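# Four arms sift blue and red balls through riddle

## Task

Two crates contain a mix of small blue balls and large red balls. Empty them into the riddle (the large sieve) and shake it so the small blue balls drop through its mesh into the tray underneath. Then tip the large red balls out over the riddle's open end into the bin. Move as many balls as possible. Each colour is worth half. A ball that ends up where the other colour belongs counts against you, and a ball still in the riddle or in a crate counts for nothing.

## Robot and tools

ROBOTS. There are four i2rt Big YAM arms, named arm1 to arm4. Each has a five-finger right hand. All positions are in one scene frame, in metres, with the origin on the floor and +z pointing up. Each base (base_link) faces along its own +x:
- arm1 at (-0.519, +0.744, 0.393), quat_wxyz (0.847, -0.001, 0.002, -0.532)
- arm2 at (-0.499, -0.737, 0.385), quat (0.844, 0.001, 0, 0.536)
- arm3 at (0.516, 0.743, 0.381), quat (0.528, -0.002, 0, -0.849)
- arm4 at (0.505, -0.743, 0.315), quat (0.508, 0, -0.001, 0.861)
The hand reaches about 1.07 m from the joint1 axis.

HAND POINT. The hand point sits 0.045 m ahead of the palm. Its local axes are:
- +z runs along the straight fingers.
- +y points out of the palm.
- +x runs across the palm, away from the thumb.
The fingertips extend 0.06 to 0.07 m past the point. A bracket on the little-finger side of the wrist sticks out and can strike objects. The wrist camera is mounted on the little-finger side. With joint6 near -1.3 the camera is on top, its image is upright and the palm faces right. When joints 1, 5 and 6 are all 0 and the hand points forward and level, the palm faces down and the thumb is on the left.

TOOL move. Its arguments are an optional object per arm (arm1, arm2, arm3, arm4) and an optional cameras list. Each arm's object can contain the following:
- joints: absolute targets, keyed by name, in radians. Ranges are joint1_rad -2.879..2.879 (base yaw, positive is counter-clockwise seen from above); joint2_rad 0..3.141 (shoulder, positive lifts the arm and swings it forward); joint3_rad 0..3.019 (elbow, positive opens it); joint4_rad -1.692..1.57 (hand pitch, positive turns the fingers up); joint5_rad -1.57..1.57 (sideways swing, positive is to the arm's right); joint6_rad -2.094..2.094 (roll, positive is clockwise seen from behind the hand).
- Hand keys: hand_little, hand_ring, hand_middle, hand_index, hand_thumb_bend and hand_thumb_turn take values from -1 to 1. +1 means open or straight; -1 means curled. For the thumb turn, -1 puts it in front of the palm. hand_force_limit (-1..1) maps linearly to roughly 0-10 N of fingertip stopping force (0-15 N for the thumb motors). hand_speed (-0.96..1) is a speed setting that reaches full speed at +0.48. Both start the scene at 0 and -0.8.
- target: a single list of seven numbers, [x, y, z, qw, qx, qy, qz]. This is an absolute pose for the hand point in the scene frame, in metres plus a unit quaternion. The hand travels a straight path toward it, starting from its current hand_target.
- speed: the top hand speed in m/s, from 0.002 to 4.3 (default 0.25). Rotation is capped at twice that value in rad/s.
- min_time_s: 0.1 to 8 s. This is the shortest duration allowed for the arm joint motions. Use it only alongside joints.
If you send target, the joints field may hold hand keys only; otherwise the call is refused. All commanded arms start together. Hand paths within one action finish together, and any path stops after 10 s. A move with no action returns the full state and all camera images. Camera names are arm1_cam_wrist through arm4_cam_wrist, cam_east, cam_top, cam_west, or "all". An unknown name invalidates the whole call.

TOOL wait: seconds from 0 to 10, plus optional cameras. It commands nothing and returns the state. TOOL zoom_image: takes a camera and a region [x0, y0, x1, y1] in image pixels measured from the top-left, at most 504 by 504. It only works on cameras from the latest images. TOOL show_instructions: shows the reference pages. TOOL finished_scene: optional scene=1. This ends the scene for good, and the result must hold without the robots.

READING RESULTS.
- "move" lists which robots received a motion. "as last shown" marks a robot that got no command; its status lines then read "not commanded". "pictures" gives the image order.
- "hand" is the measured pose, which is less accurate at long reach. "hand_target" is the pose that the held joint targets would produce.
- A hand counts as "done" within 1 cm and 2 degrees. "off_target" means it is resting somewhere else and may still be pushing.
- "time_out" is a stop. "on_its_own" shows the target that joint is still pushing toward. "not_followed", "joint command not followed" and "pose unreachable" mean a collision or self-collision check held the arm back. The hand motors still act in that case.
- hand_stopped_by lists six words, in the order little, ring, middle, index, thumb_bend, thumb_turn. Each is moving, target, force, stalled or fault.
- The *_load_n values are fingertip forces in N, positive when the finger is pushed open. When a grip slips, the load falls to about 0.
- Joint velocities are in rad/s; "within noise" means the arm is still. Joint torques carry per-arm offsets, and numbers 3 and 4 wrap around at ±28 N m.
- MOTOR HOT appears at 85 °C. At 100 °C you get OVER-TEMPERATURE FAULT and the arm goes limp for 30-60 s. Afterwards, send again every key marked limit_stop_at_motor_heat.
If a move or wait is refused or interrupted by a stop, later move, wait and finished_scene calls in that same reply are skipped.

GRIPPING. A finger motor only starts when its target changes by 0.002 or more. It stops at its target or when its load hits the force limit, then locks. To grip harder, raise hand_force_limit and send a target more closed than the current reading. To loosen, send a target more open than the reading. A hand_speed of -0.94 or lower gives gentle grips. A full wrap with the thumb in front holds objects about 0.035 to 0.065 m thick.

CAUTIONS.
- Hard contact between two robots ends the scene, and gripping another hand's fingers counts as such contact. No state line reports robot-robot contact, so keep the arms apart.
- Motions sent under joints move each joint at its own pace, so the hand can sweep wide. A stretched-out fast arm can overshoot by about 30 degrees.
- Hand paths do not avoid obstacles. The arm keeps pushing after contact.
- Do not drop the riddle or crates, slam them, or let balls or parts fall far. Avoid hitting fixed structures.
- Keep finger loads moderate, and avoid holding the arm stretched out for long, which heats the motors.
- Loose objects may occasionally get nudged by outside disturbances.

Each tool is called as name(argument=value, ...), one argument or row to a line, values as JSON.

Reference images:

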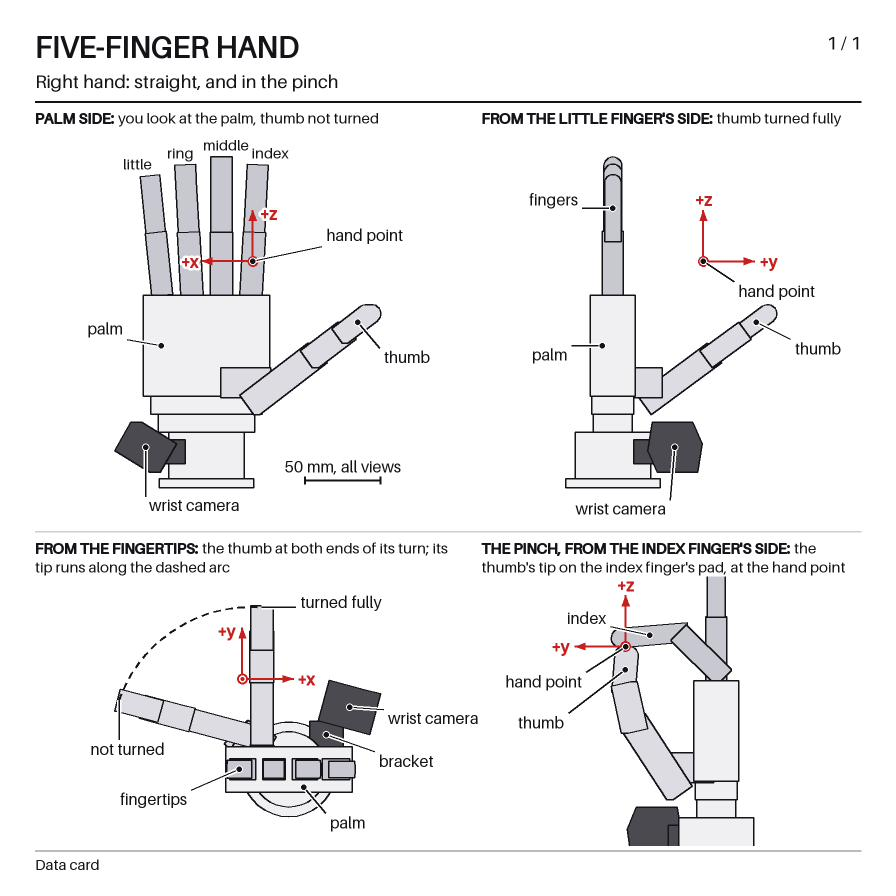

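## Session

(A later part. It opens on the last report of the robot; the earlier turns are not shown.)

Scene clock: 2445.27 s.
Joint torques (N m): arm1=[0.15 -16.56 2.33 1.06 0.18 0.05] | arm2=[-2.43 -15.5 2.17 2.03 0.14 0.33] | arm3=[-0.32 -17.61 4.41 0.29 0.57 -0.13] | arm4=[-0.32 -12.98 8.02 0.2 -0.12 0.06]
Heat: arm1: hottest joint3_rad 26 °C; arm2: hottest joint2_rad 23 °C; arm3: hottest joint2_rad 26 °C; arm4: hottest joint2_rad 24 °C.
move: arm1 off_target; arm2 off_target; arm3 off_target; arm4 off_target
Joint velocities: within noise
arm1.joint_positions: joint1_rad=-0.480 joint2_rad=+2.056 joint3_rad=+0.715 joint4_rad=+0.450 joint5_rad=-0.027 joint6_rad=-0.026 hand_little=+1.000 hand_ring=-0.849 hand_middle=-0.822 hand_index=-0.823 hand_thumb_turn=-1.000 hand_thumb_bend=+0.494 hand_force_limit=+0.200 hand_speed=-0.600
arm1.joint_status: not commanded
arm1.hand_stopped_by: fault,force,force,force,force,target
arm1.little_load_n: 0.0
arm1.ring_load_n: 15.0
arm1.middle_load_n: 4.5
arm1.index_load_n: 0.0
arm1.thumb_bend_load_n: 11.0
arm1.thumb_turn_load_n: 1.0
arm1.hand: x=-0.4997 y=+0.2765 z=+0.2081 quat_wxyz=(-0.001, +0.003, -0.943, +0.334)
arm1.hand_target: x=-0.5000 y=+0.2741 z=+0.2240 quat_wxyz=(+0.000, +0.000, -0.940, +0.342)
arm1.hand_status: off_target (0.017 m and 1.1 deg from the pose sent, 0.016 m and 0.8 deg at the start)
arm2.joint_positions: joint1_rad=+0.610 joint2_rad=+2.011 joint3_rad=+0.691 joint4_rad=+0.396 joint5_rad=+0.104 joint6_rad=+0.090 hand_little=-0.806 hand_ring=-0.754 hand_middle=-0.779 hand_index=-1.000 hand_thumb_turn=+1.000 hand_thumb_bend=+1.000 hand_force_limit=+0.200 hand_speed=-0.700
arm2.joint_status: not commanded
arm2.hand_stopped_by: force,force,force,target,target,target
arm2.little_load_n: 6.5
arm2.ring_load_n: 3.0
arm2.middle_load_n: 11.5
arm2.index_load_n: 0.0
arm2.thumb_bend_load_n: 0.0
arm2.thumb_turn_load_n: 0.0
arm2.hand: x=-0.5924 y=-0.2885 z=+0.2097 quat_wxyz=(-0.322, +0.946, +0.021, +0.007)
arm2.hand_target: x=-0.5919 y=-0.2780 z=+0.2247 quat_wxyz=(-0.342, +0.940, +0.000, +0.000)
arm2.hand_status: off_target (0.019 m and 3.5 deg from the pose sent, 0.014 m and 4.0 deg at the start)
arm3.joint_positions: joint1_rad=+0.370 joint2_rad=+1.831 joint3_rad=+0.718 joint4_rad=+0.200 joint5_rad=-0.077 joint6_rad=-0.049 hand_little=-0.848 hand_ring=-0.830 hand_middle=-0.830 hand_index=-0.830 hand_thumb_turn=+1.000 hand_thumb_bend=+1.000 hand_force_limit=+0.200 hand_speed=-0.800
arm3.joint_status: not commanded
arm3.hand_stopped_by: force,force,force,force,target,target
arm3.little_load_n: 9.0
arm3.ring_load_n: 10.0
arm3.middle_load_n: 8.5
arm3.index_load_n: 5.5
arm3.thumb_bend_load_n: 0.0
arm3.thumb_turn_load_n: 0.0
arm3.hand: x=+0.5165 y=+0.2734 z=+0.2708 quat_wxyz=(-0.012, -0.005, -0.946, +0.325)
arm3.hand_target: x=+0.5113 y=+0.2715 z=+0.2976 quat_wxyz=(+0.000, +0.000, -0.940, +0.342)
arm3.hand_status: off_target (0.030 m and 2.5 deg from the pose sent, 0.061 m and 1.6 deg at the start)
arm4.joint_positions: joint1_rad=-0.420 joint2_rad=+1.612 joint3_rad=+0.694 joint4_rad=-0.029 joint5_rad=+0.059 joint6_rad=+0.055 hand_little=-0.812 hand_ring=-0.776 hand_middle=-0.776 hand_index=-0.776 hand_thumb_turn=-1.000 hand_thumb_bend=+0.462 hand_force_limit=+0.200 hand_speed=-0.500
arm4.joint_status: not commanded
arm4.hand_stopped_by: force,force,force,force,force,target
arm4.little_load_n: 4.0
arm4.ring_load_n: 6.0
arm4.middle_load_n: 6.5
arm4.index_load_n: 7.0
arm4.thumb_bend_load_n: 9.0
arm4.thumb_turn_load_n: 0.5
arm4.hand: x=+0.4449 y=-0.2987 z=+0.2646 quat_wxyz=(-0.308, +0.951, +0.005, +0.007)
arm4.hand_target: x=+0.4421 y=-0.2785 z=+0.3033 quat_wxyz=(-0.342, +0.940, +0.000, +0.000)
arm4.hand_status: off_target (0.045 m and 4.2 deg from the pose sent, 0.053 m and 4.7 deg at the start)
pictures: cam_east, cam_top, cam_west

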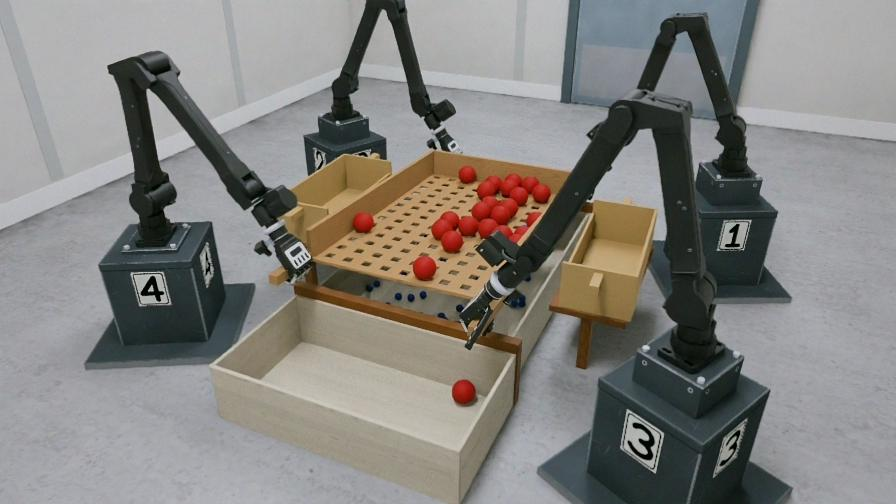

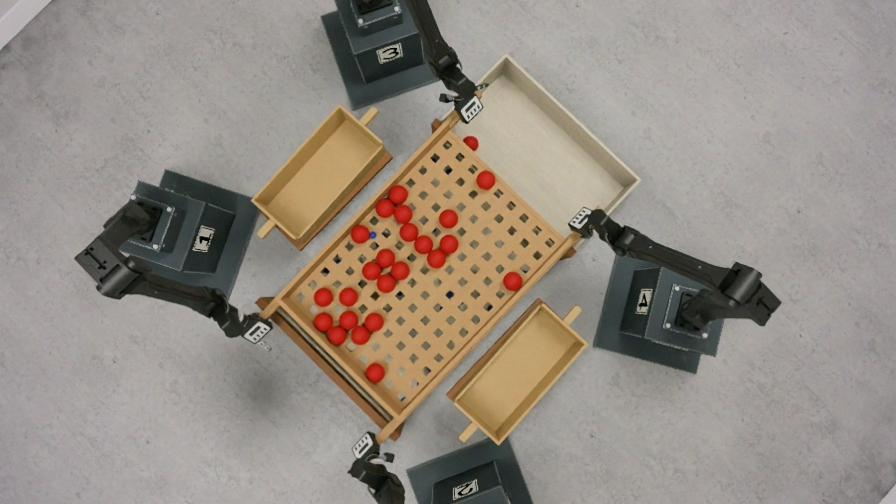

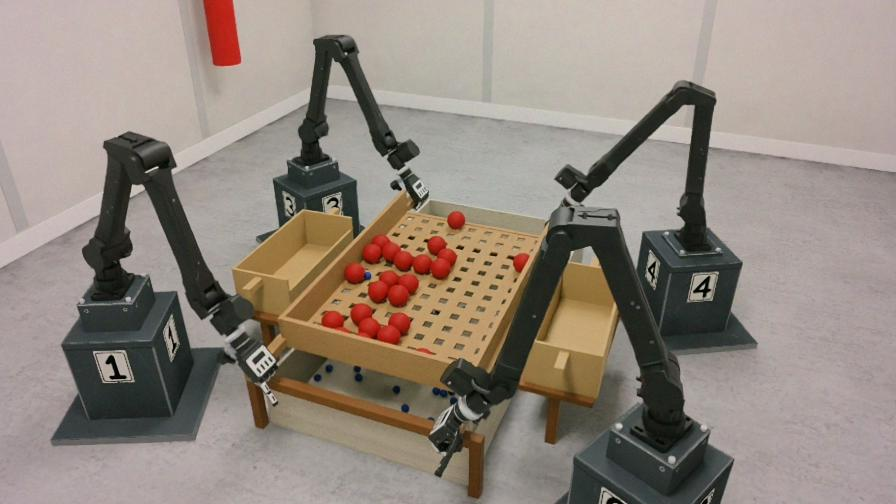

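move(
  arm1={"target": [-0.500, 0.270, 0.275, 0, 0, 0.9397, -0.3420], "speed": 0.15},
  arm2={"target": [-0.592, -0.280, 0.215, 0.3420, -0.9397, 0, 0], "speed": 0.15},
  arm3={"target": [0.511, 0.268, 0.300, 0, 0, 0.9397, -0.3420], "speed": 0.15},
  arm4={"target": [0.442, -0.280, 0.245, 0.3420, -0.9397, 0, 0], "speed": 0.15},
  cameras=["cam_top"],
)

zoom_image(
  camera="cam_top",
  region=[270, 120, 590, 420],
)

move(
  arm1={"target": [-0.500, 0.274, 0.245, 0, 0, 0.9397, -0.3420], "speed": 0.15},
  arm2={"target": [-0.592, -0.278, 0.245, 0.3420, -0.9397, 0, 0], "speed": 0.15},
  arm3={"target": [0.511, 0.272, 0.245, 0, 0, 0.9397, -0.3420], "speed": 0.15},
  arm4={"target": [0.442, -0.278, 0.250, 0.3420, -0.9397, 0, 0], "speed": 0.15},
  cameras=["cam_top"],
)

zoom_image(
  camera="cam_top",
  region=[270, 120, 590, 420],
)

Scene clock: 2459.50 s.
Joint torques (N m): arm1=[0.09 -18.37 3.55 1.07 -0.04 0.16] | arm2=[-2.43 -14.86 1.58 1.8 0.26 0.3] | arm3=[0.03 -16.91 5.42 0.98 0.26 -0.08] | arm4=[-0.15 -11.16 4.64 2.02 -0.04 0.02]
Heat: arm1: hottest joint3_rad 26 °C; arm2: hottest joint2_rad 23 °C; arm3: hottest joint2_rad 27 °C; arm4: hottest joint2_rad 25 °C.
move: arm1 off_target; arm2 off_target; arm3 off_target; arm4 off_target
Joint velocities: within noise
arm1.joint_positions: joint1_rad=-0.479 joint2_rad=+1.934 joint3_rad=+0.710 joint4_rad=+0.300 joint5_rad=-0.022 joint6_rad=-0.040 hand_little=+1.000 hand_ring=-0.849 hand_middle=-0.822 hand_index=-0.823 hand_thumb_turn=-1.000 hand_thumb_bend=+0.494 hand_force_limit=+0.200 hand_speed=-0.600
arm1.joint_status: not commanded
arm1.hand_stopped_by: fault,force,force,force,force,target
arm1.little_load_n: 0.0
arm1.ring_load_n: 15.5
arm1.middle_load_n: 6.0
arm1.index_load_n: 3.0
arm1.thumb_bend_load_n: 11.0
arm1.thumb_turn_load_n: 1.0
arm1.hand: x=-0.5009 y=+0.2808 z=+0.2432 quat_wxyz=(+0.003, +0.009, -0.948, +0.318)
arm1.hand_target: x=-0.4999 y=+0.2698 z=+0.2729 quat_wxyz=(+0.000, +0.000, -0.940, +0.342)
arm1.hand_status: off_target (0.034 m and 3.1 deg from the pose sent, 0.067 m and 1.1 deg at the start)
arm2.joint_positions: joint1_rad=+0.609 joint2_rad=+2.031 joint3_rad=+0.696 joint4_rad=+0.435 joint5_rad=+0.101 joint6_rad=+0.098 hand_little=-0.806 hand_ring=-0.754 hand_middle=-0.779 hand_index=-1.000 hand_thumb_turn=+1.000 hand_thumb_bend=+1.000 hand_force_limit=+0.200 hand_speed=-0.700
arm2.joint_status: not commanded
arm2.hand_stopped_by: force,force,force,target,target,target
arm2.little_load_n: 6.0
arm2.ring_load_n: 1.0
arm2.middle_load_n: 7.5
arm2.index_load_n: 0.0
arm2.thumb_bend_load_n: 0.0
arm2.thumb_turn_load_n: -0.5
arm2.hand: x=-0.5939 y=-0.2822 z=+0.2066 quat_wxyz=(-0.333, +0.943, +0.017, +0.003)
arm2.hand_target: x=-0.5920 y=-0.2799 z=+0.2149 quat_wxyz=(-0.342, +0.940, +0.000, +0.000)
arm2.hand_status: off_target (0.009 m and 2.2 deg from the pose sent, 0.010 m and 3.5 deg at the start)
arm3.joint_positions: joint1_rad=+0.370 joint2_rad=+1.829 joint3_rad=+0.718 joint4_rad=+0.177 joint5_rad=-0.068 joint6_rad=-0.055 hand_little=-0.848 hand_ring=-0.830 hand_middle=-0.830 hand_index=-0.830 hand_thumb_turn=+1.000 hand_thumb_bend=+1.000 hand_force_limit=+0.200 hand_speed=-0.800
arm3.joint_status: not commanded
arm3.hand_stopped_by: force,force,force,force,target,target
arm3.little_load_n: 6.0
arm3.ring_load_n: 7.5
arm3.middle_load_n: 7.0
arm3.index_load_n: 5.5
arm3.thumb_bend_load_n: 0.0
arm3.thumb_turn_load_n: 0.0
arm3.hand: x=+0.5148 y=+0.2784 z=+0.2690 quat_wxyz=(-0.008, -0.005, -0.949, +0.316)
arm3.hand_target: x=+0.5112 y=+0.2678 z=+0.2981 quat_wxyz=(+0.000, +0.000, -0.940, +0.342)
arm3.hand_status: off_target (0.033 m and 3.4 deg from the pose sent, 0.030 m and 2.6 deg at the start)
arm4.joint_positions: joint1_rad=-0.421 joint2_rad=+1.732 joint3_rad=+0.685 joint4_rad=+0.119 joint5_rad=+0.057 joint6_rad=+0.059 hand_little=-0.812 hand_ring=-0.776 hand_middle=-0.776 hand_index=-0.776 hand_thumb_turn=-1.000 hand_thumb_bend=+0.462 hand_force_limit=+0.200 hand_speed=-0.500
arm4.joint_status: not commanded
arm4.hand_stopped_by: force,force,force,force,force,target
arm4.little_load_n: 5.5
arm4.ring_load_n: 7.5
arm4.middle_load_n: 6.0
arm4.index_load_n: 4.0
arm4.thumb_bend_load_n: 9.0
arm4.thumb_turn_load_n: 0.5
arm4.hand: x=+0.4443 y=-0.2904 z=+0.2268 quat_wxyz=(-0.317, +0.948, +0.003, +0.005)
arm4.hand_target: x=+0.4420 y=-0.2802 z=+0.2446 quat_wxyz=(-0.342, +0.940, +0.000, +0.000)
arm4.hand_status: off_target (0.021 m and 3.0 deg from the pose sent, 0.027 m and 4.2 deg at the start)

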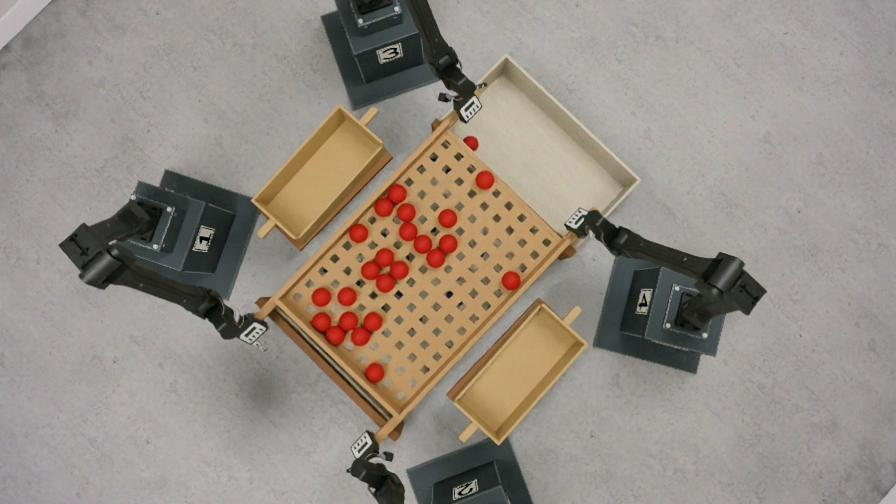

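Scaled by 1.575 from the camera's image (finer frame: 1280x720).

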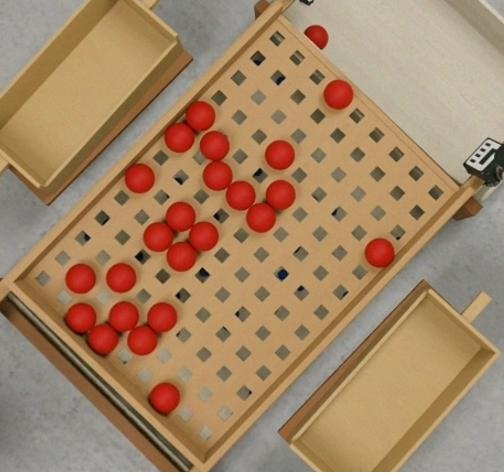

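Scene clock: 2460.60 s.
Joint torques (N m): arm1=[0.09 -15.68 2.95 2.13 -0.1 0.16] | arm2=[-2.08 -18.84 1.62 0.69 0.46 0.16] | arm3=[-0.26 -13.98 3.58 2.25 0.21 -0.08] | arm4=[-0.15 -12.34 5.5 1.36 0.19 -0.14]
Heat: arm1: hottest joint3_rad 26 °C; arm2: hottest joint2_rad 23 °C; arm3: hottest joint2_rad 27 °C; arm4: hottest joint2_rad 25 °C.
move: arm1 off_target; arm2 off_target; arm3 off_target; arm4 off_target
Joint velocities: within noise
arm1.joint_positions: joint1_rad=-0.479 joint2_rad=+1.983 joint3_rad=+0.706 joint4_rad=+0.363 joint5_rad=-0.020 joint6_rad=-0.040 hand_little=+1.000 hand_ring=-0.849 hand_middle=-0.822 hand_index=-0.822 hand_thumb_turn=-1.000 hand_thumb_bend=+0.494 hand_force_limit=+0.200 hand_speed=-0.600
arm1.joint_status: not commanded
arm1.hand_stopped_by: fault,force,force,force,force,target
arm1.little_load_n: 0.0
arm1.ring_load_n: 13.0
arm1.middle_load_n: 6.0
arm1.index_load_n: 4.0
arm1.thumb_bend_load_n: 11.0
arm1.thumb_turn_load_n: 1.0
arm1.hand: x=-0.5012 y=+0.2814 z=+0.2279 quat_wxyz=(+0.004, +0.009, -0.946, +0.323)
arm1.hand_target: x=-0.4999 y=+0.2741 z=+0.2444 quat_wxyz=(+0.000, +0.000, -0.940, +0.342)
arm1.hand_status: off_target (0.019 m and 2.6 deg from the pose sent, 0.007 m and 3.1 deg at the start)
arm2.joint_positions: joint1_rad=+0.609 joint2_rad=+1.984 joint3_rad=+0.695 joint4_rad=+0.379 joint5_rad=+0.097 joint6_rad=+0.111 hand_little=-0.806 hand_ring=-0.754 hand_middle=-0.779 hand_index=-1.000 hand_thumb_turn=+1.000 hand_thumb_bend=+1.000 hand_force_limit=+0.200 hand_speed=-0.700
arm2.joint_status: not commanded
arm2.hand_stopped_by: force,force,force,target,target,target
arm2.little_load_n: 8.0
arm2.ring_load_n: 1.0
arm2.middle_load_n: 6.5
arm2.index_load_n: 0.0
arm2.thumb_bend_load_n: 0.0
arm2.thumb_turn_load_n: 0.0
arm2.hand: x=-0.5954 y=-0.2821 z=+0.2208 quat_wxyz=(-0.328, +0.944, +0.012, +0.000)
arm2.hand_target: x=-0.5921 y=-0.2779 z=+0.2433 quat_wxyz=(-0.342, +0.940, +0.000, +0.000)
arm2.hand_status: off_target (0.025 m and 2.1 deg from the pose sent, 0.039 m and 2.2 deg at the start)
arm3.joint_positions: joint1_rad=+0.371 joint2_rad=+1.939 joint3_rad=+0.714 joint4_rad=+0.319 joint5_rad=-0.068 joint6_rad=-0.056 hand_little=-0.848 hand_ring=-0.830 hand_middle=-0.830 hand_index=-0.830 hand_thumb_turn=+1.000 hand_thumb_bend=+1.000 hand_force_limit=+0.200 hand_speed=-0.800
arm3.joint_status: not commanded
arm3.hand_stopped_by: force,force,force,force,target,target
arm3.little_load_n: 5.0
arm3.ring_load_n: 6.5
arm3.middle_load_n: 7.0
arm3.index_load_n: 6.0
arm3.thumb_bend_load_n: 0.0
arm3.thumb_turn_load_n: 0.0
arm3.hand: x=+0.5149 y=+0.2743 z=+0.2351 quat_wxyz=(-0.007, -0.003, -0.944, +0.329)
arm3.hand_target: x=+0.5110 y=+0.2721 z=+0.2447 quat_wxyz=(+0.000, +0.000, -0.940, +0.342)
arm3.hand_status: off_target (0.011 m and 1.8 deg from the pose sent, 0.025 m and 3.4 deg at the start)
arm4.joint_positions: joint1_rad=-0.421 joint2_rad=+1.738 joint3_rad=+0.680 joint4_rad=+0.119 joint5_rad=+0.051 joint6_rad=+0.076 hand_little=-0.812 hand_ring=-0.776 hand_middle=-0.776 hand_index=-0.776 hand_thumb_turn=-1.000 hand_thumb_bend=+0.462 hand_force_limit=+0.200 hand_speed=-0.500
arm4.joint_status: not commanded
arm4.hand_stopped_by: force,force,force,force,force,target
arm4.little_load_n: 7.5
arm4.ring_load_n: 8.5
arm4.middle_load_n: 6.0
arm4.index_load_n: 4.5
arm4.thumb_bend_load_n: 9.0
arm4.thumb_turn_load_n: 0.5
arm4.hand: x=+0.4425 y=-0.2943 z=+0.2230 quat_wxyz=(-0.312, +0.950, -0.004, +0.000)
arm4.hand_target: x=+0.4419 y=-0.2782 z=+0.2492 quat_wxyz=(-0.342, +0.940, +0.000, +0.000)
arm4.hand_status: off_target (0.032 m and 3.7 deg from the pose sent, 0.026 m and 3.0 deg at the start)

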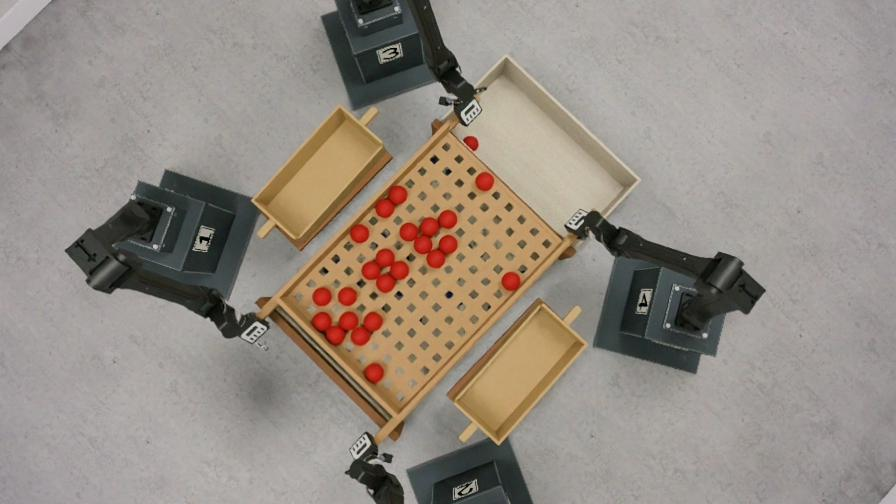

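Scaled by 1.575 from the camera's image (finer frame: 1280x720).

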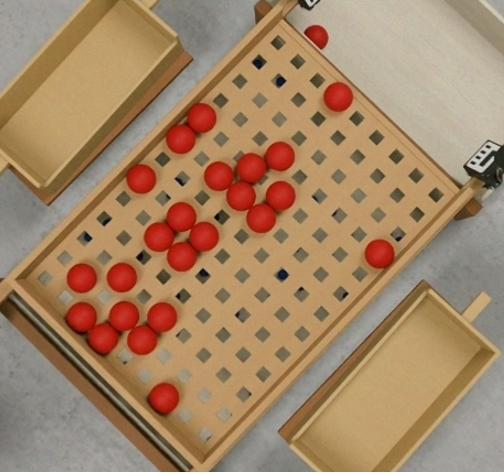

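move(
  arm1={"target": [-0.460, 0.273, 0.308, -0.0410, -0.0149, 0.9388, -0.3417], "speed": 0.12},
  arm2={"target": [-0.552, -0.278, 0.320, 0.3417, -0.9388, 0.0149, 0.0410], "speed": 0.12},
  arm3={"target": [0.547, 0.272, 0.213, -0.0410, -0.0149, 0.9388, -0.3417], "speed": 0.12},
  arm4={"target": [0.479, -0.278, 0.233, 0.3417, -0.9388, 0.0149, 0.0410], "speed": 0.12},
  cameras=["cam_top", "cam_east", "cam_west"],
)

Scene clock: 2508.57 s.
Joint torques (N m): arm1=[0.73 -17.38 5.24 0.43 0.33 0.18] | arm2=[-2.78 -16.79 3.77 0.39 -0.03 0.17] | arm3=[0.03 -13.74 3.29 1.96 0.52 -0.03] | arm4=[-0.85 -11.69 4.7 2.19 -0.16 -0.08]
Heat: arm1: hottest joint3_rad 26 °C; arm2: hottest joint2_rad 25 °C; arm3: hottest joint2_rad 26 °C; arm4: hottest joint2_rad 25 °C.
move: arm1 off_target; arm2 off_target; arm3 done; arm4 off_target
Joint velocities: within noise
arm1.joint_positions: joint1_rad=-0.345 joint2_rad=+1.817 joint3_rad=+0.703 joint4_rad=+0.196 joint5_rad=+0.129 joint6_rad=+0.012 hand_little=+1.000 hand_ring=-0.849 hand_middle=-0.822 hand_index=-0.822 hand_thumb_turn=-1.000 hand_thumb_bend=+0.494 hand_force_limit=+0.200 hand_speed=-0.600
arm1.joint_status: not commanded
arm1.hand_stopped_by: fault,force,force,force,force,target
arm1.little_load_n: 0.0
arm1.ring_load_n: 13.5
arm1.middle_load_n: 6.0
arm1.index_load_n: 3.5
arm1.thumb_bend_load_n: 11.0
arm1.thumb_turn_load_n: 1.0
arm1.hand: x=-0.4649 y=+0.2813 z=+0.2795 quat_wxyz=(+0.044, +0.024, -0.945, +0.323)
arm1.hand_target: x=-0.4600 y=+0.2730 z=+0.3063 quat_wxyz=(+0.041, +0.015, -0.939, +0.342)
arm1.hand_status: off_target (0.030 m and 2.5 deg from the pose sent, 0.091 m and 4.9 deg at the start)
arm2.joint_positions: joint1_rad=+0.468 joint2_rad=+1.758 joint3_rad=+0.673 joint4_rad=+0.180 joint5_rad=-0.055 joint6_rad=+0.052 hand_little=-0.806 hand_ring=-0.754 hand_middle=-0.779 hand_index=-1.000 hand_thumb_turn=+1.000 hand_thumb_bend=+1.000 hand_force_limit=+0.200 hand_speed=-0.700
arm2.joint_status: not commanded
arm2.hand_stopped_by: force,force,force,target,target,target
arm2.little_load_n: 8.5
arm2.ring_load_n: 0.5
arm2.middle_load_n: 7.0
arm2.index_load_n: 0.5
arm2.thumb_bend_load_n: 0.0
arm2.thumb_turn_load_n: 0.0
arm2.hand: x=-0.5564 y=-0.2826 z=+0.2926 quat_wxyz=(-0.326, +0.945, -0.003, -0.040)
arm2.hand_target: x=-0.5523 y=-0.2777 z=+0.3181 quat_wxyz=(-0.342, +0.939, -0.015, -0.041)
arm2.hand_status: off_target (0.028 m and 2.4 deg from the pose sent, 0.108 m and 5.8 deg at the start)
arm3.joint_positions: joint1_rad=+0.500 joint2_rad=+2.028 joint3_rad=+0.714 joint4_rad=+0.415 joint5_rad=+0.080 joint6_rad=-0.013 hand_little=-0.848 hand_ring=-0.830 hand_middle=-0.830 hand_index=-0.830 hand_thumb_turn=+1.000 hand_thumb_bend=+1.000 hand_force_limit=+0.200 hand_speed=-0.800
arm3.joint_status: not commanded
arm3.hand_stopped_by: force,force,force,force,target,target
arm3.little_load_n: 5.0
arm3.ring_load_n: 7.0
arm3.middle_load_n: 7.0
arm3.index_load_n: 5.5
arm3.thumb_bend_load_n: 0.0
arm3.thumb_turn_load_n: 0.0
arm3.hand: x=+0.5487 y=+0.2757 z=+0.2042 quat_wxyz=(+0.035, +0.013, -0.943, +0.331)
arm3.hand_target: x=+0.5471 y=+0.2721 z=+0.2127 quat_wxyz=(+0.041, +0.015, -0.939, +0.341)
arm3.hand_status: done (0.010 m and 1.5 deg from the pose sent, 0.039 m and 6.0 deg at the start)
arm4.joint_positions: joint1_rad=-0.552 joint2_rad=+1.784 joint3_rad=+0.677 joint4_rad=+0.164 joint5_rad=-0.097 joint6_rad=+0.020 hand_little=-0.812 hand_ring=-0.776 hand_middle=-0.776 hand_index=-0.776 hand_thumb_turn=-1.000 hand_thumb_bend=+0.462 hand_force_limit=+0.200 hand_speed=-0.500
arm4.joint_status: not commanded
arm4.hand_stopped_by: force,force,force,force,force,target
arm4.little_load_n: 7.0
arm4.ring_load_n: 8.5
arm4.middle_load_n: 6.0
arm4.index_load_n: 5.0
arm4.thumb_bend_load_n: 9.0
arm4.thumb_turn_load_n: 0.5
arm4.hand: x=+0.4758 y=-0.2943 z=+0.2111 quat_wxyz=(-0.310, +0.950, -0.017, -0.042)
arm4.hand_target: x=+0.4790 y=-0.2783 z=+0.2326 quat_wxyz=(-0.342, +0.939, -0.015, -0.041)
arm4.hand_status: off_target (0.027 m and 3.9 deg from the pose sent, 0.041 m and 6.0 deg at the start)
pictures: cam_east, cam_top, cam_west

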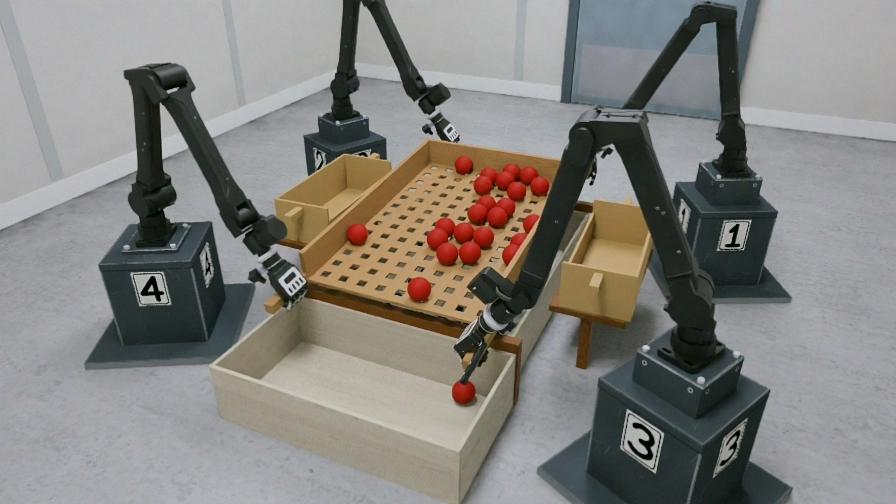

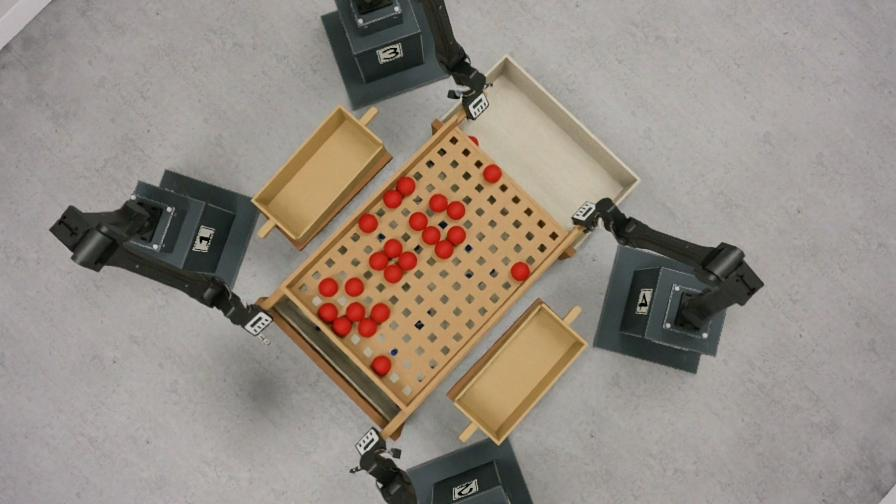

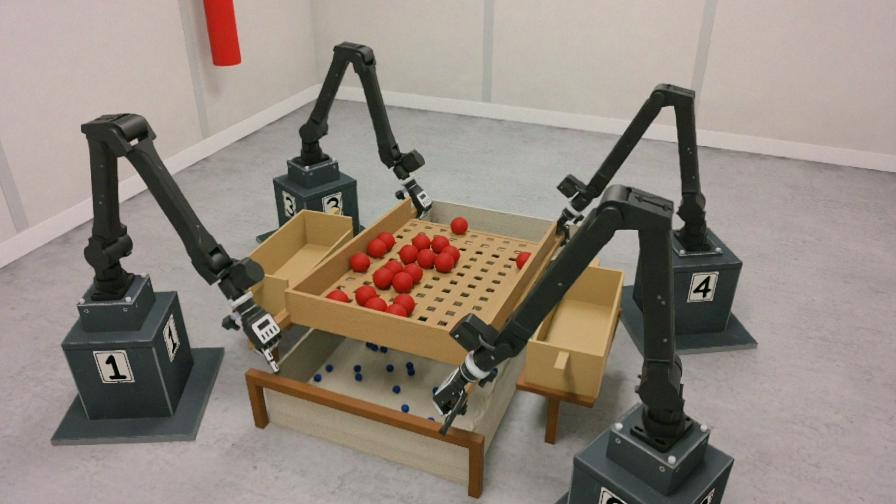

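zoom_image(
  camera="cam_top",
  region=[290, 120, 590, 410],
)

zoom_image(
  camera="cam_east",
  region=[230, 130, 530, 380],
)

Scaled by 1.680 from the camera's image (finer frame: 1280x720).

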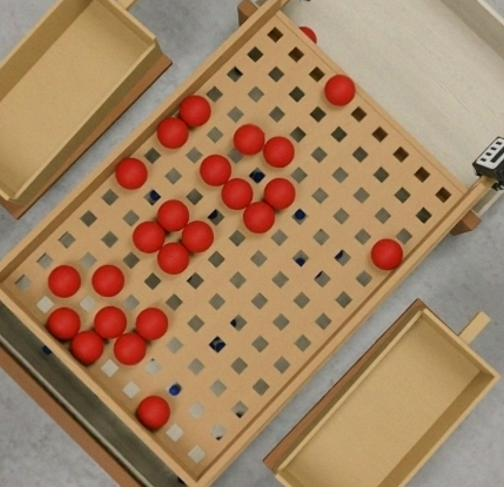

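Scaled by 1.680 from the camera's image (finer frame: 1280x720).

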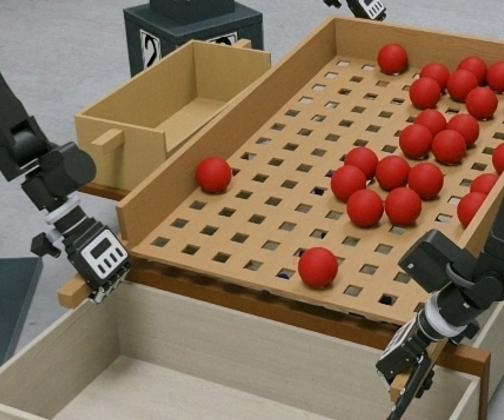

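move(
  arm1={"target": [-0.447, 0.273, 0.416, -0.0982, -0.0357, 0.9345, -0.3401], "speed": 0.12},
  arm2={"target": [-0.537, -0.278, 0.441, 0.3401, -0.9345, 0.0357, 0.0982], "speed": 0.12},
  arm3={"target": [0.542, 0.272, 0.199, -0.0982, -0.0357, 0.9345, -0.3401], "speed": 0.12},
  arm4={"target": [0.475, -0.278, 0.232, 0.3401, -0.9345, 0.0357, 0.0982], "speed": 0.12},
  cameras=["cam_top", "cam_east", "cam_west"],
)

Scene clock: 2523.90 s.
Joint torques (N m): arm1=[1.08 -16.73 9.39 -0.2 0.69 0.09] | arm2=[-3.31 -15.97 7.35 -0.44 -0.49 0.27] | arm3=[0.21 -13.8 2.82 1.89 0.87 -0.15] | arm4=[-0.85 -11.81 4.7 2.17 -0.46 0.08]
Heat: arm1: hottest joint3_rad 26 °C; arm2: hottest joint2_rad 24 °C; arm3: hottest joint2_rad 26 °C; arm4: hottest joint2_rad 25 °C.
move: arm1 off_target; arm2 off_target; arm3 done; arm4 off_target
Joint velocities: within noise
arm1.joint_positions: joint1_rad=-0.262 joint2_rad=+1.567 joint3_rad=+0.778 joint4_rad=-0.159 joint5_rad=+0.271 joint6_rad=+0.015 hand_little=+1.000 hand_ring=-0.849 hand_middle=-0.822 hand_index=-0.822 hand_thumb_turn=-1.000 hand_thumb_bend=+0.494 hand_force_limit=+0.200 hand_speed=-0.600
arm1.joint_status: not commanded
arm1.hand_stopped_by: fault,force,force,force,force,target
arm1.little_load_n: 0.0
arm1.ring_load_n: 14.0
arm1.middle_load_n: 6.0
arm1.index_load_n: 2.5
arm1.thumb_bend_load_n: 11.0
arm1.thumb_turn_load_n: 1.5
arm1.hand: x=-0.4532 y=+0.2815 z=+0.3772 quat_wxyz=(+0.099, +0.041, -0.943, +0.315)
arm1.hand_target: x=-0.4471 y=+0.2729 z=+0.4138 quat_wxyz=(+0.098, +0.036, -0.935, +0.340)
arm1.hand_status: off_target (0.040 m and 3.1 deg from the pose sent, 0.138 m and 6.7 deg at the start)
arm2.joint_positions: joint1_rad=+0.378 joint2_rad=+1.483 joint3_rad=+0.749 joint4_rad=-0.183 joint5_rad=-0.203 joint6_rad=+0.049 hand_little=-0.806 hand_ring=-0.754 hand_middle=-0.779 hand_index=-1.000 hand_thumb_turn=+1.000 hand_thumb_bend=+1.000 hand_force_limit=+0.200 hand_speed=-0.700
arm2.joint_status: not commanded
arm2.hand_stopped_by: force,force,force,target,target,target
arm2.little_load_n: 9.0
arm2.ring_load_n: 1.5
arm2.middle_load_n: 8.0
arm2.index_load_n: 0.0
arm2.thumb_bend_load_n: 0.0
arm2.thumb_turn_load_n: 0.0
arm2.hand: x=-0.5434 y=-0.2835 z=+0.4039 quat_wxyz=(-0.321, +0.942, -0.020, -0.095)
arm2.hand_target: x=-0.5375 y=-0.2775 z=+0.4389 quat_wxyz=(-0.341, +0.934, -0.035, -0.098)
arm2.hand_status: off_target (0.038 m and 3.1 deg from the pose sent, 0.150 m and 8.0 deg at the start)
arm3.joint_positions: joint1_rad=+0.545 joint2_rad=+2.071 joint3_rad=+0.727 joint4_rad=+0.448 joint5_rad=+0.195 joint6_rad=-0.044 hand_little=-0.848 hand_ring=-0.830 hand_middle=-0.830 hand_index=-0.830 hand_thumb_turn=+1.000 hand_thumb_bend=+1.000 hand_force_limit=+0.200 hand_speed=-0.800
arm3.joint_status: not commanded
arm3.hand_stopped_by: force,force,force,force,target,target
arm3.little_load_n: 5.0
arm3.ring_load_n: 6.5
arm3.middle_load_n: 7.0
arm3.index_load_n: 6.0
arm3.thumb_bend_load_n: 0.0
arm3.thumb_turn_load_n: 0.0
arm3.hand: x=+0.5453 y=+0.2734 z=+0.1913 quat_wxyz=(+0.087, +0.030, -0.939, +0.333)
arm3.hand_target: x=+0.5420 y=+0.2720 z=+0.1989 quat_wxyz=(+0.098, +0.035, -0.935, +0.340)
arm3.hand_status: done (0.009 m and 1.8 deg from the pose sent, 0.009 m and 7.8 deg at the start)
arm4.joint_positions: joint1_rad=-0.597 joint2_rad=+1.811 joint3_rad=+0.677 joint4_rad=+0.186 joint5_rad=-0.214 joint6_rad=+0.048 hand_little=-0.812 hand_ring=-0.776 hand_middle=-0.776 hand_index=-0.776 hand_thumb_turn=-1.000 hand_thumb_bend=+0.462 hand_force_limit=+0.200 hand_speed=-0.500
arm4.joint_status: not commanded
arm4.hand_stopped_by: force,force,force,force,force,target
arm4.little_load_n: 7.0
arm4.ring_load_n: 8.0
arm4.middle_load_n: 6.0
arm4.index_load_n: 4.5
arm4.thumb_bend_load_n: 9.0
arm4.thumb_turn_load_n: 0.5
arm4.hand: x=+0.4724 y=-0.2961 z=+0.2086 quat_wxyz=(-0.307, +0.946, -0.034, -0.095)
arm4.hand_target: x=+0.4749 y=-0.2784 z=+0.2316 quat_wxyz=(-0.340, +0.935, -0.035, -0.098)
arm4.hand_status: off_target (0.030 m and 4.0 deg from the pose sent, 0.026 m and 7.8 deg at the start)
pictures: cam_east, cam_top, cam_west

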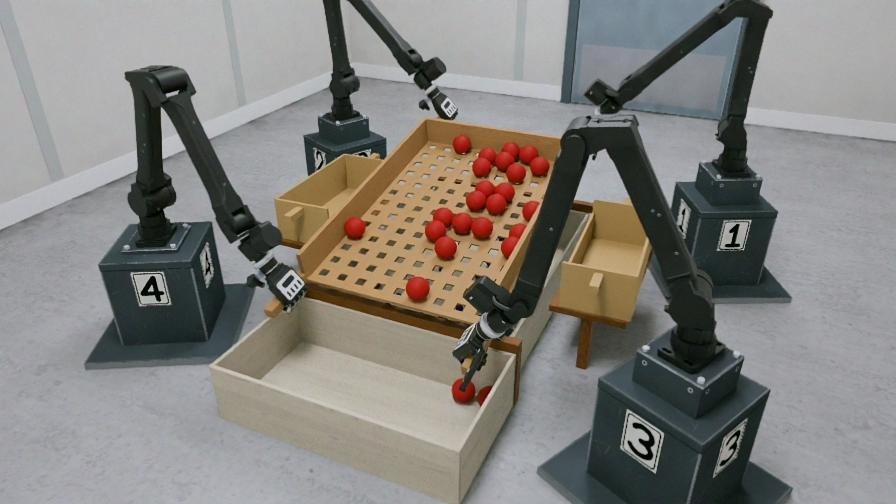

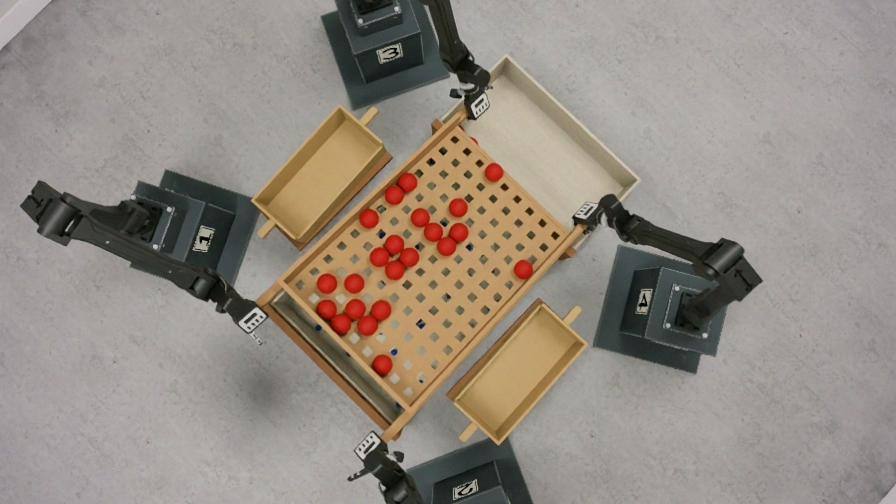

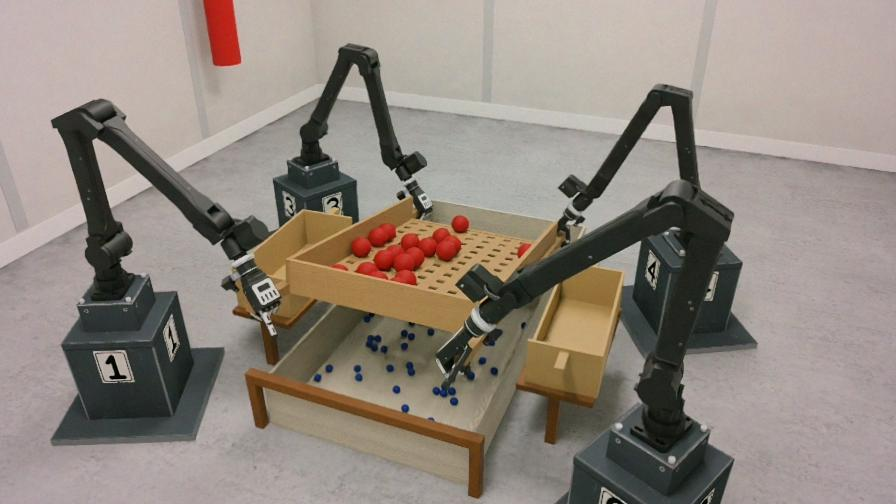

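move(
  arm1={"target": [-0.420, 0.273, 0.534, -0.1470, -0.0535, 0.9281, -0.3378], "speed": 0.12},
  arm2={"target": [-0.509, -0.278, 0.563, 0.3378, -0.9281, 0.0535, 0.1470], "speed": 0.12},
  arm3={"target": [0.538, 0.272, 0.198, -0.1470, -0.0535, 0.9281, -0.3378], "speed": 0.12},
  arm4={"target": [0.473, -0.278, 0.232, 0.3378, -0.9281, 0.0535, 0.1470], "speed": 0.12},
  cameras=["cam_top", "cam_east", "cam_west"],
)

Scene clock: 2538.30 s.
Joint torques (N m): arm1=[1.73 -17.26 13.81 -0.46 0.93 0.02] | arm2=[-3.72 -16.62 10.66 -0.76 -0.79 0.39] | arm3=[-0.38 -14.45 2.67 1.98 1.07 -0.26] | arm4=[-0.85 -11.81 4.94 1.87 -0.69 0.18]
Heat: arm1: hottest joint3_rad 27 °C; arm2: hottest joint3_rad 25 °C; arm3: hottest joint2_rad 26 °C; arm4: hottest joint2_rad 26 °C.
move: arm1 off_target; arm2 off_target; arm3 off_target; arm4 off_target
Joint velocities: within noise
arm1.joint_positions: joint1_rad=-0.160 joint2_rad=+1.438 joint3_rad=+0.955 joint4_rad=-0.539 joint5_rad=+0.413 joint6_rad=+0.049 hand_little=+1.000 hand_ring=-0.849 hand_middle=-0.822 hand_index=-0.823 hand_thumb_turn=-1.000 hand_thumb_bend=+0.494 hand_force_limit=+0.200 hand_speed=-0.600
arm1.joint_status: not commanded
arm1.hand_stopped_by: fault,force,force,force,force,target
arm1.little_load_n: 0.0
arm1.ring_load_n: 16.5
arm1.middle_load_n: 6.0
arm1.index_load_n: 1.5
arm1.thumb_bend_load_n: 10.5
arm1.thumb_turn_load_n: 1.0
arm1.hand: x=-0.4311 y=+0.2837 z=+0.4729 quat_wxyz=(+0.152, +0.059, -0.942, +0.295)
arm1.hand_target: x=-0.4210 y=+0.2740 z=+0.5311 quat_wxyz=(+0.146, +0.053, -0.928, +0.338)
arm1.hand_status: off_target (0.063 m and 5.2 deg from the pose sent, 0.160 m and 6.4 deg at the start)
arm2.joint_positions: joint1_rad=+0.270 joint2_rad=+1.355 joint3_rad=+0.925 joint4_rad=-0.539 joint5_rad=-0.353 joint6_rad=+0.013 hand_little=-0.806 hand_ring=-0.754 hand_middle=-0.779 hand_index=-1.000 hand_thumb_turn=+1.000 hand_thumb_bend=+1.000 hand_force_limit=+0.200 hand_speed=-0.700
arm2.joint_status: not commanded
arm2.hand_stopped_by: force,force,force,target,target,target
arm2.little_load_n: 7.5
arm2.ring_load_n: 2.0
arm2.middle_load_n: 9.0
arm2.index_load_n: 0.5
arm2.thumb_bend_load_n: 0.0
arm2.thumb_turn_load_n: 0.0
arm2.hand: x=-0.5195 y=-0.2834 z=+0.5057 quat_wxyz=(-0.305, +0.941, -0.034, -0.145)
arm2.hand_target: x=-0.5104 y=-0.2784 z=+0.5599 quat_wxyz=(-0.339, +0.928, -0.053, -0.147)
arm2.hand_status: off_target (0.058 m and 4.6 deg from the pose sent, 0.163 m and 7.6 deg at the start)
arm3.joint_positions: joint1_rad=+0.588 joint2_rad=+2.086 joint3_rad=+0.736 joint4_rad=+0.448 joint5_rad=+0.298 joint6_rad=-0.071 hand_little=-0.848 hand_ring=-0.830 hand_middle=-0.830 hand_index=-0.830 hand_thumb_turn=+1.000 hand_thumb_bend=+1.000 hand_force_limit=+0.200 hand_speed=-0.800
arm3.joint_status: not commanded
arm3.hand_stopped_by: force,force,force,force,target,target
arm3.little_load_n: 4.5
arm3.ring_load_n: 6.5
arm3.middle_load_n: 7.0
arm3.index_load_n: 5.5
arm3.thumb_bend_load_n: 0.0
arm3.thumb_turn_load_n: 0.0
arm3.hand: x=+0.5441 y=+0.2738 z=+0.1878 quat_wxyz=(+0.132, +0.046, -0.934, +0.330)
arm3.hand_target: x=+0.5380 y=+0.2721 z=+0.1977 quat_wxyz=(+0.147, +0.053, -0.928, +0.337)
arm3.hand_status: off_target (0.012 m and 2.2 deg from the pose sent, 0.010 m and 7.5 deg at the start)
arm4.joint_positions: joint1_rad=-0.640 joint2_rad=+1.834 joint3_rad=+0.677 joint4_rad=+0.213 joint5_rad=-0.316 joint6_rad=+0.074 hand_little=-0.812 hand_ring=-0.776 hand_middle=-0.776 hand_index=-0.776 hand_thumb_turn=-1.000 hand_thumb_bend=+0.462 hand_force_limit=+0.200 hand_speed=-0.500
arm4.joint_status: not commanded
arm4.hand_stopped_by: force,force,force,force,force,target
arm4.little_load_n: 7.0
arm4.ring_load_n: 8.0
arm4.middle_load_n: 6.0
arm4.index_load_n: 5.0
arm4.thumb_bend_load_n: 9.5
arm4.thumb_turn_load_n: 0.5
arm4.hand: x=+0.4716 y=-0.2957 z=+0.2097 quat_wxyz=(-0.310, +0.939, -0.050, -0.140)
arm4.hand_target: x=+0.4730 y=-0.2784 z=+0.2317 quat_wxyz=(-0.338, +0.928, -0.053, -0.147)
arm4.hand_status: off_target (0.028 m and 3.5 deg from the pose sent, 0.030 m and 7.6 deg at the start)
pictures: cam_east, cam_top, cam_west

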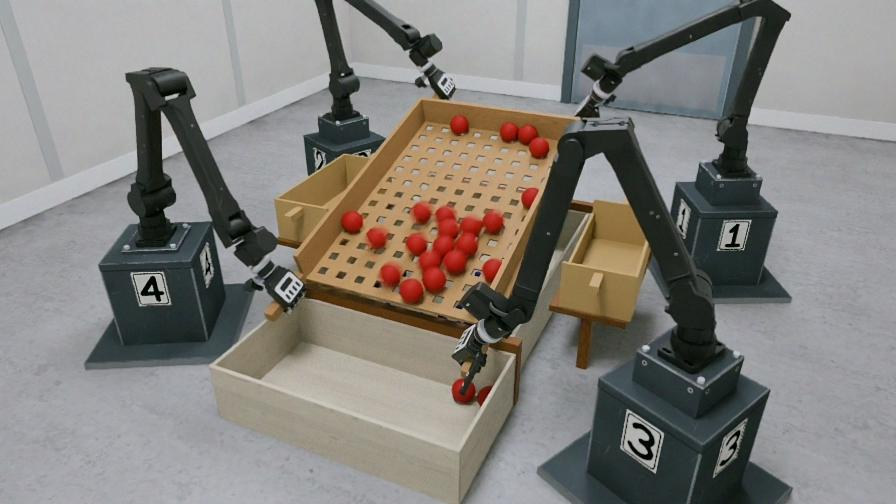

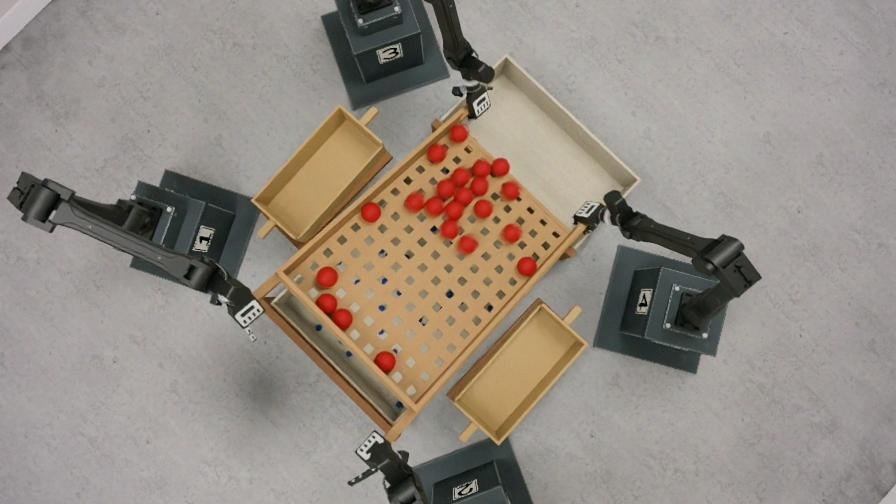

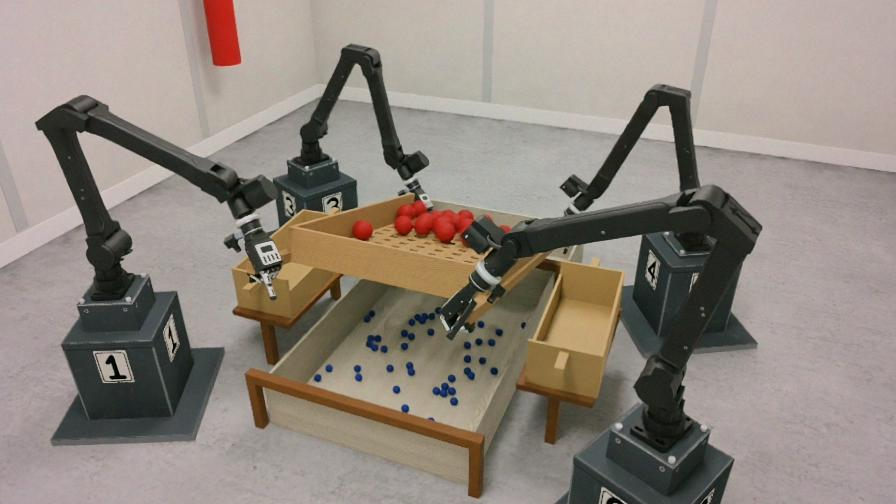

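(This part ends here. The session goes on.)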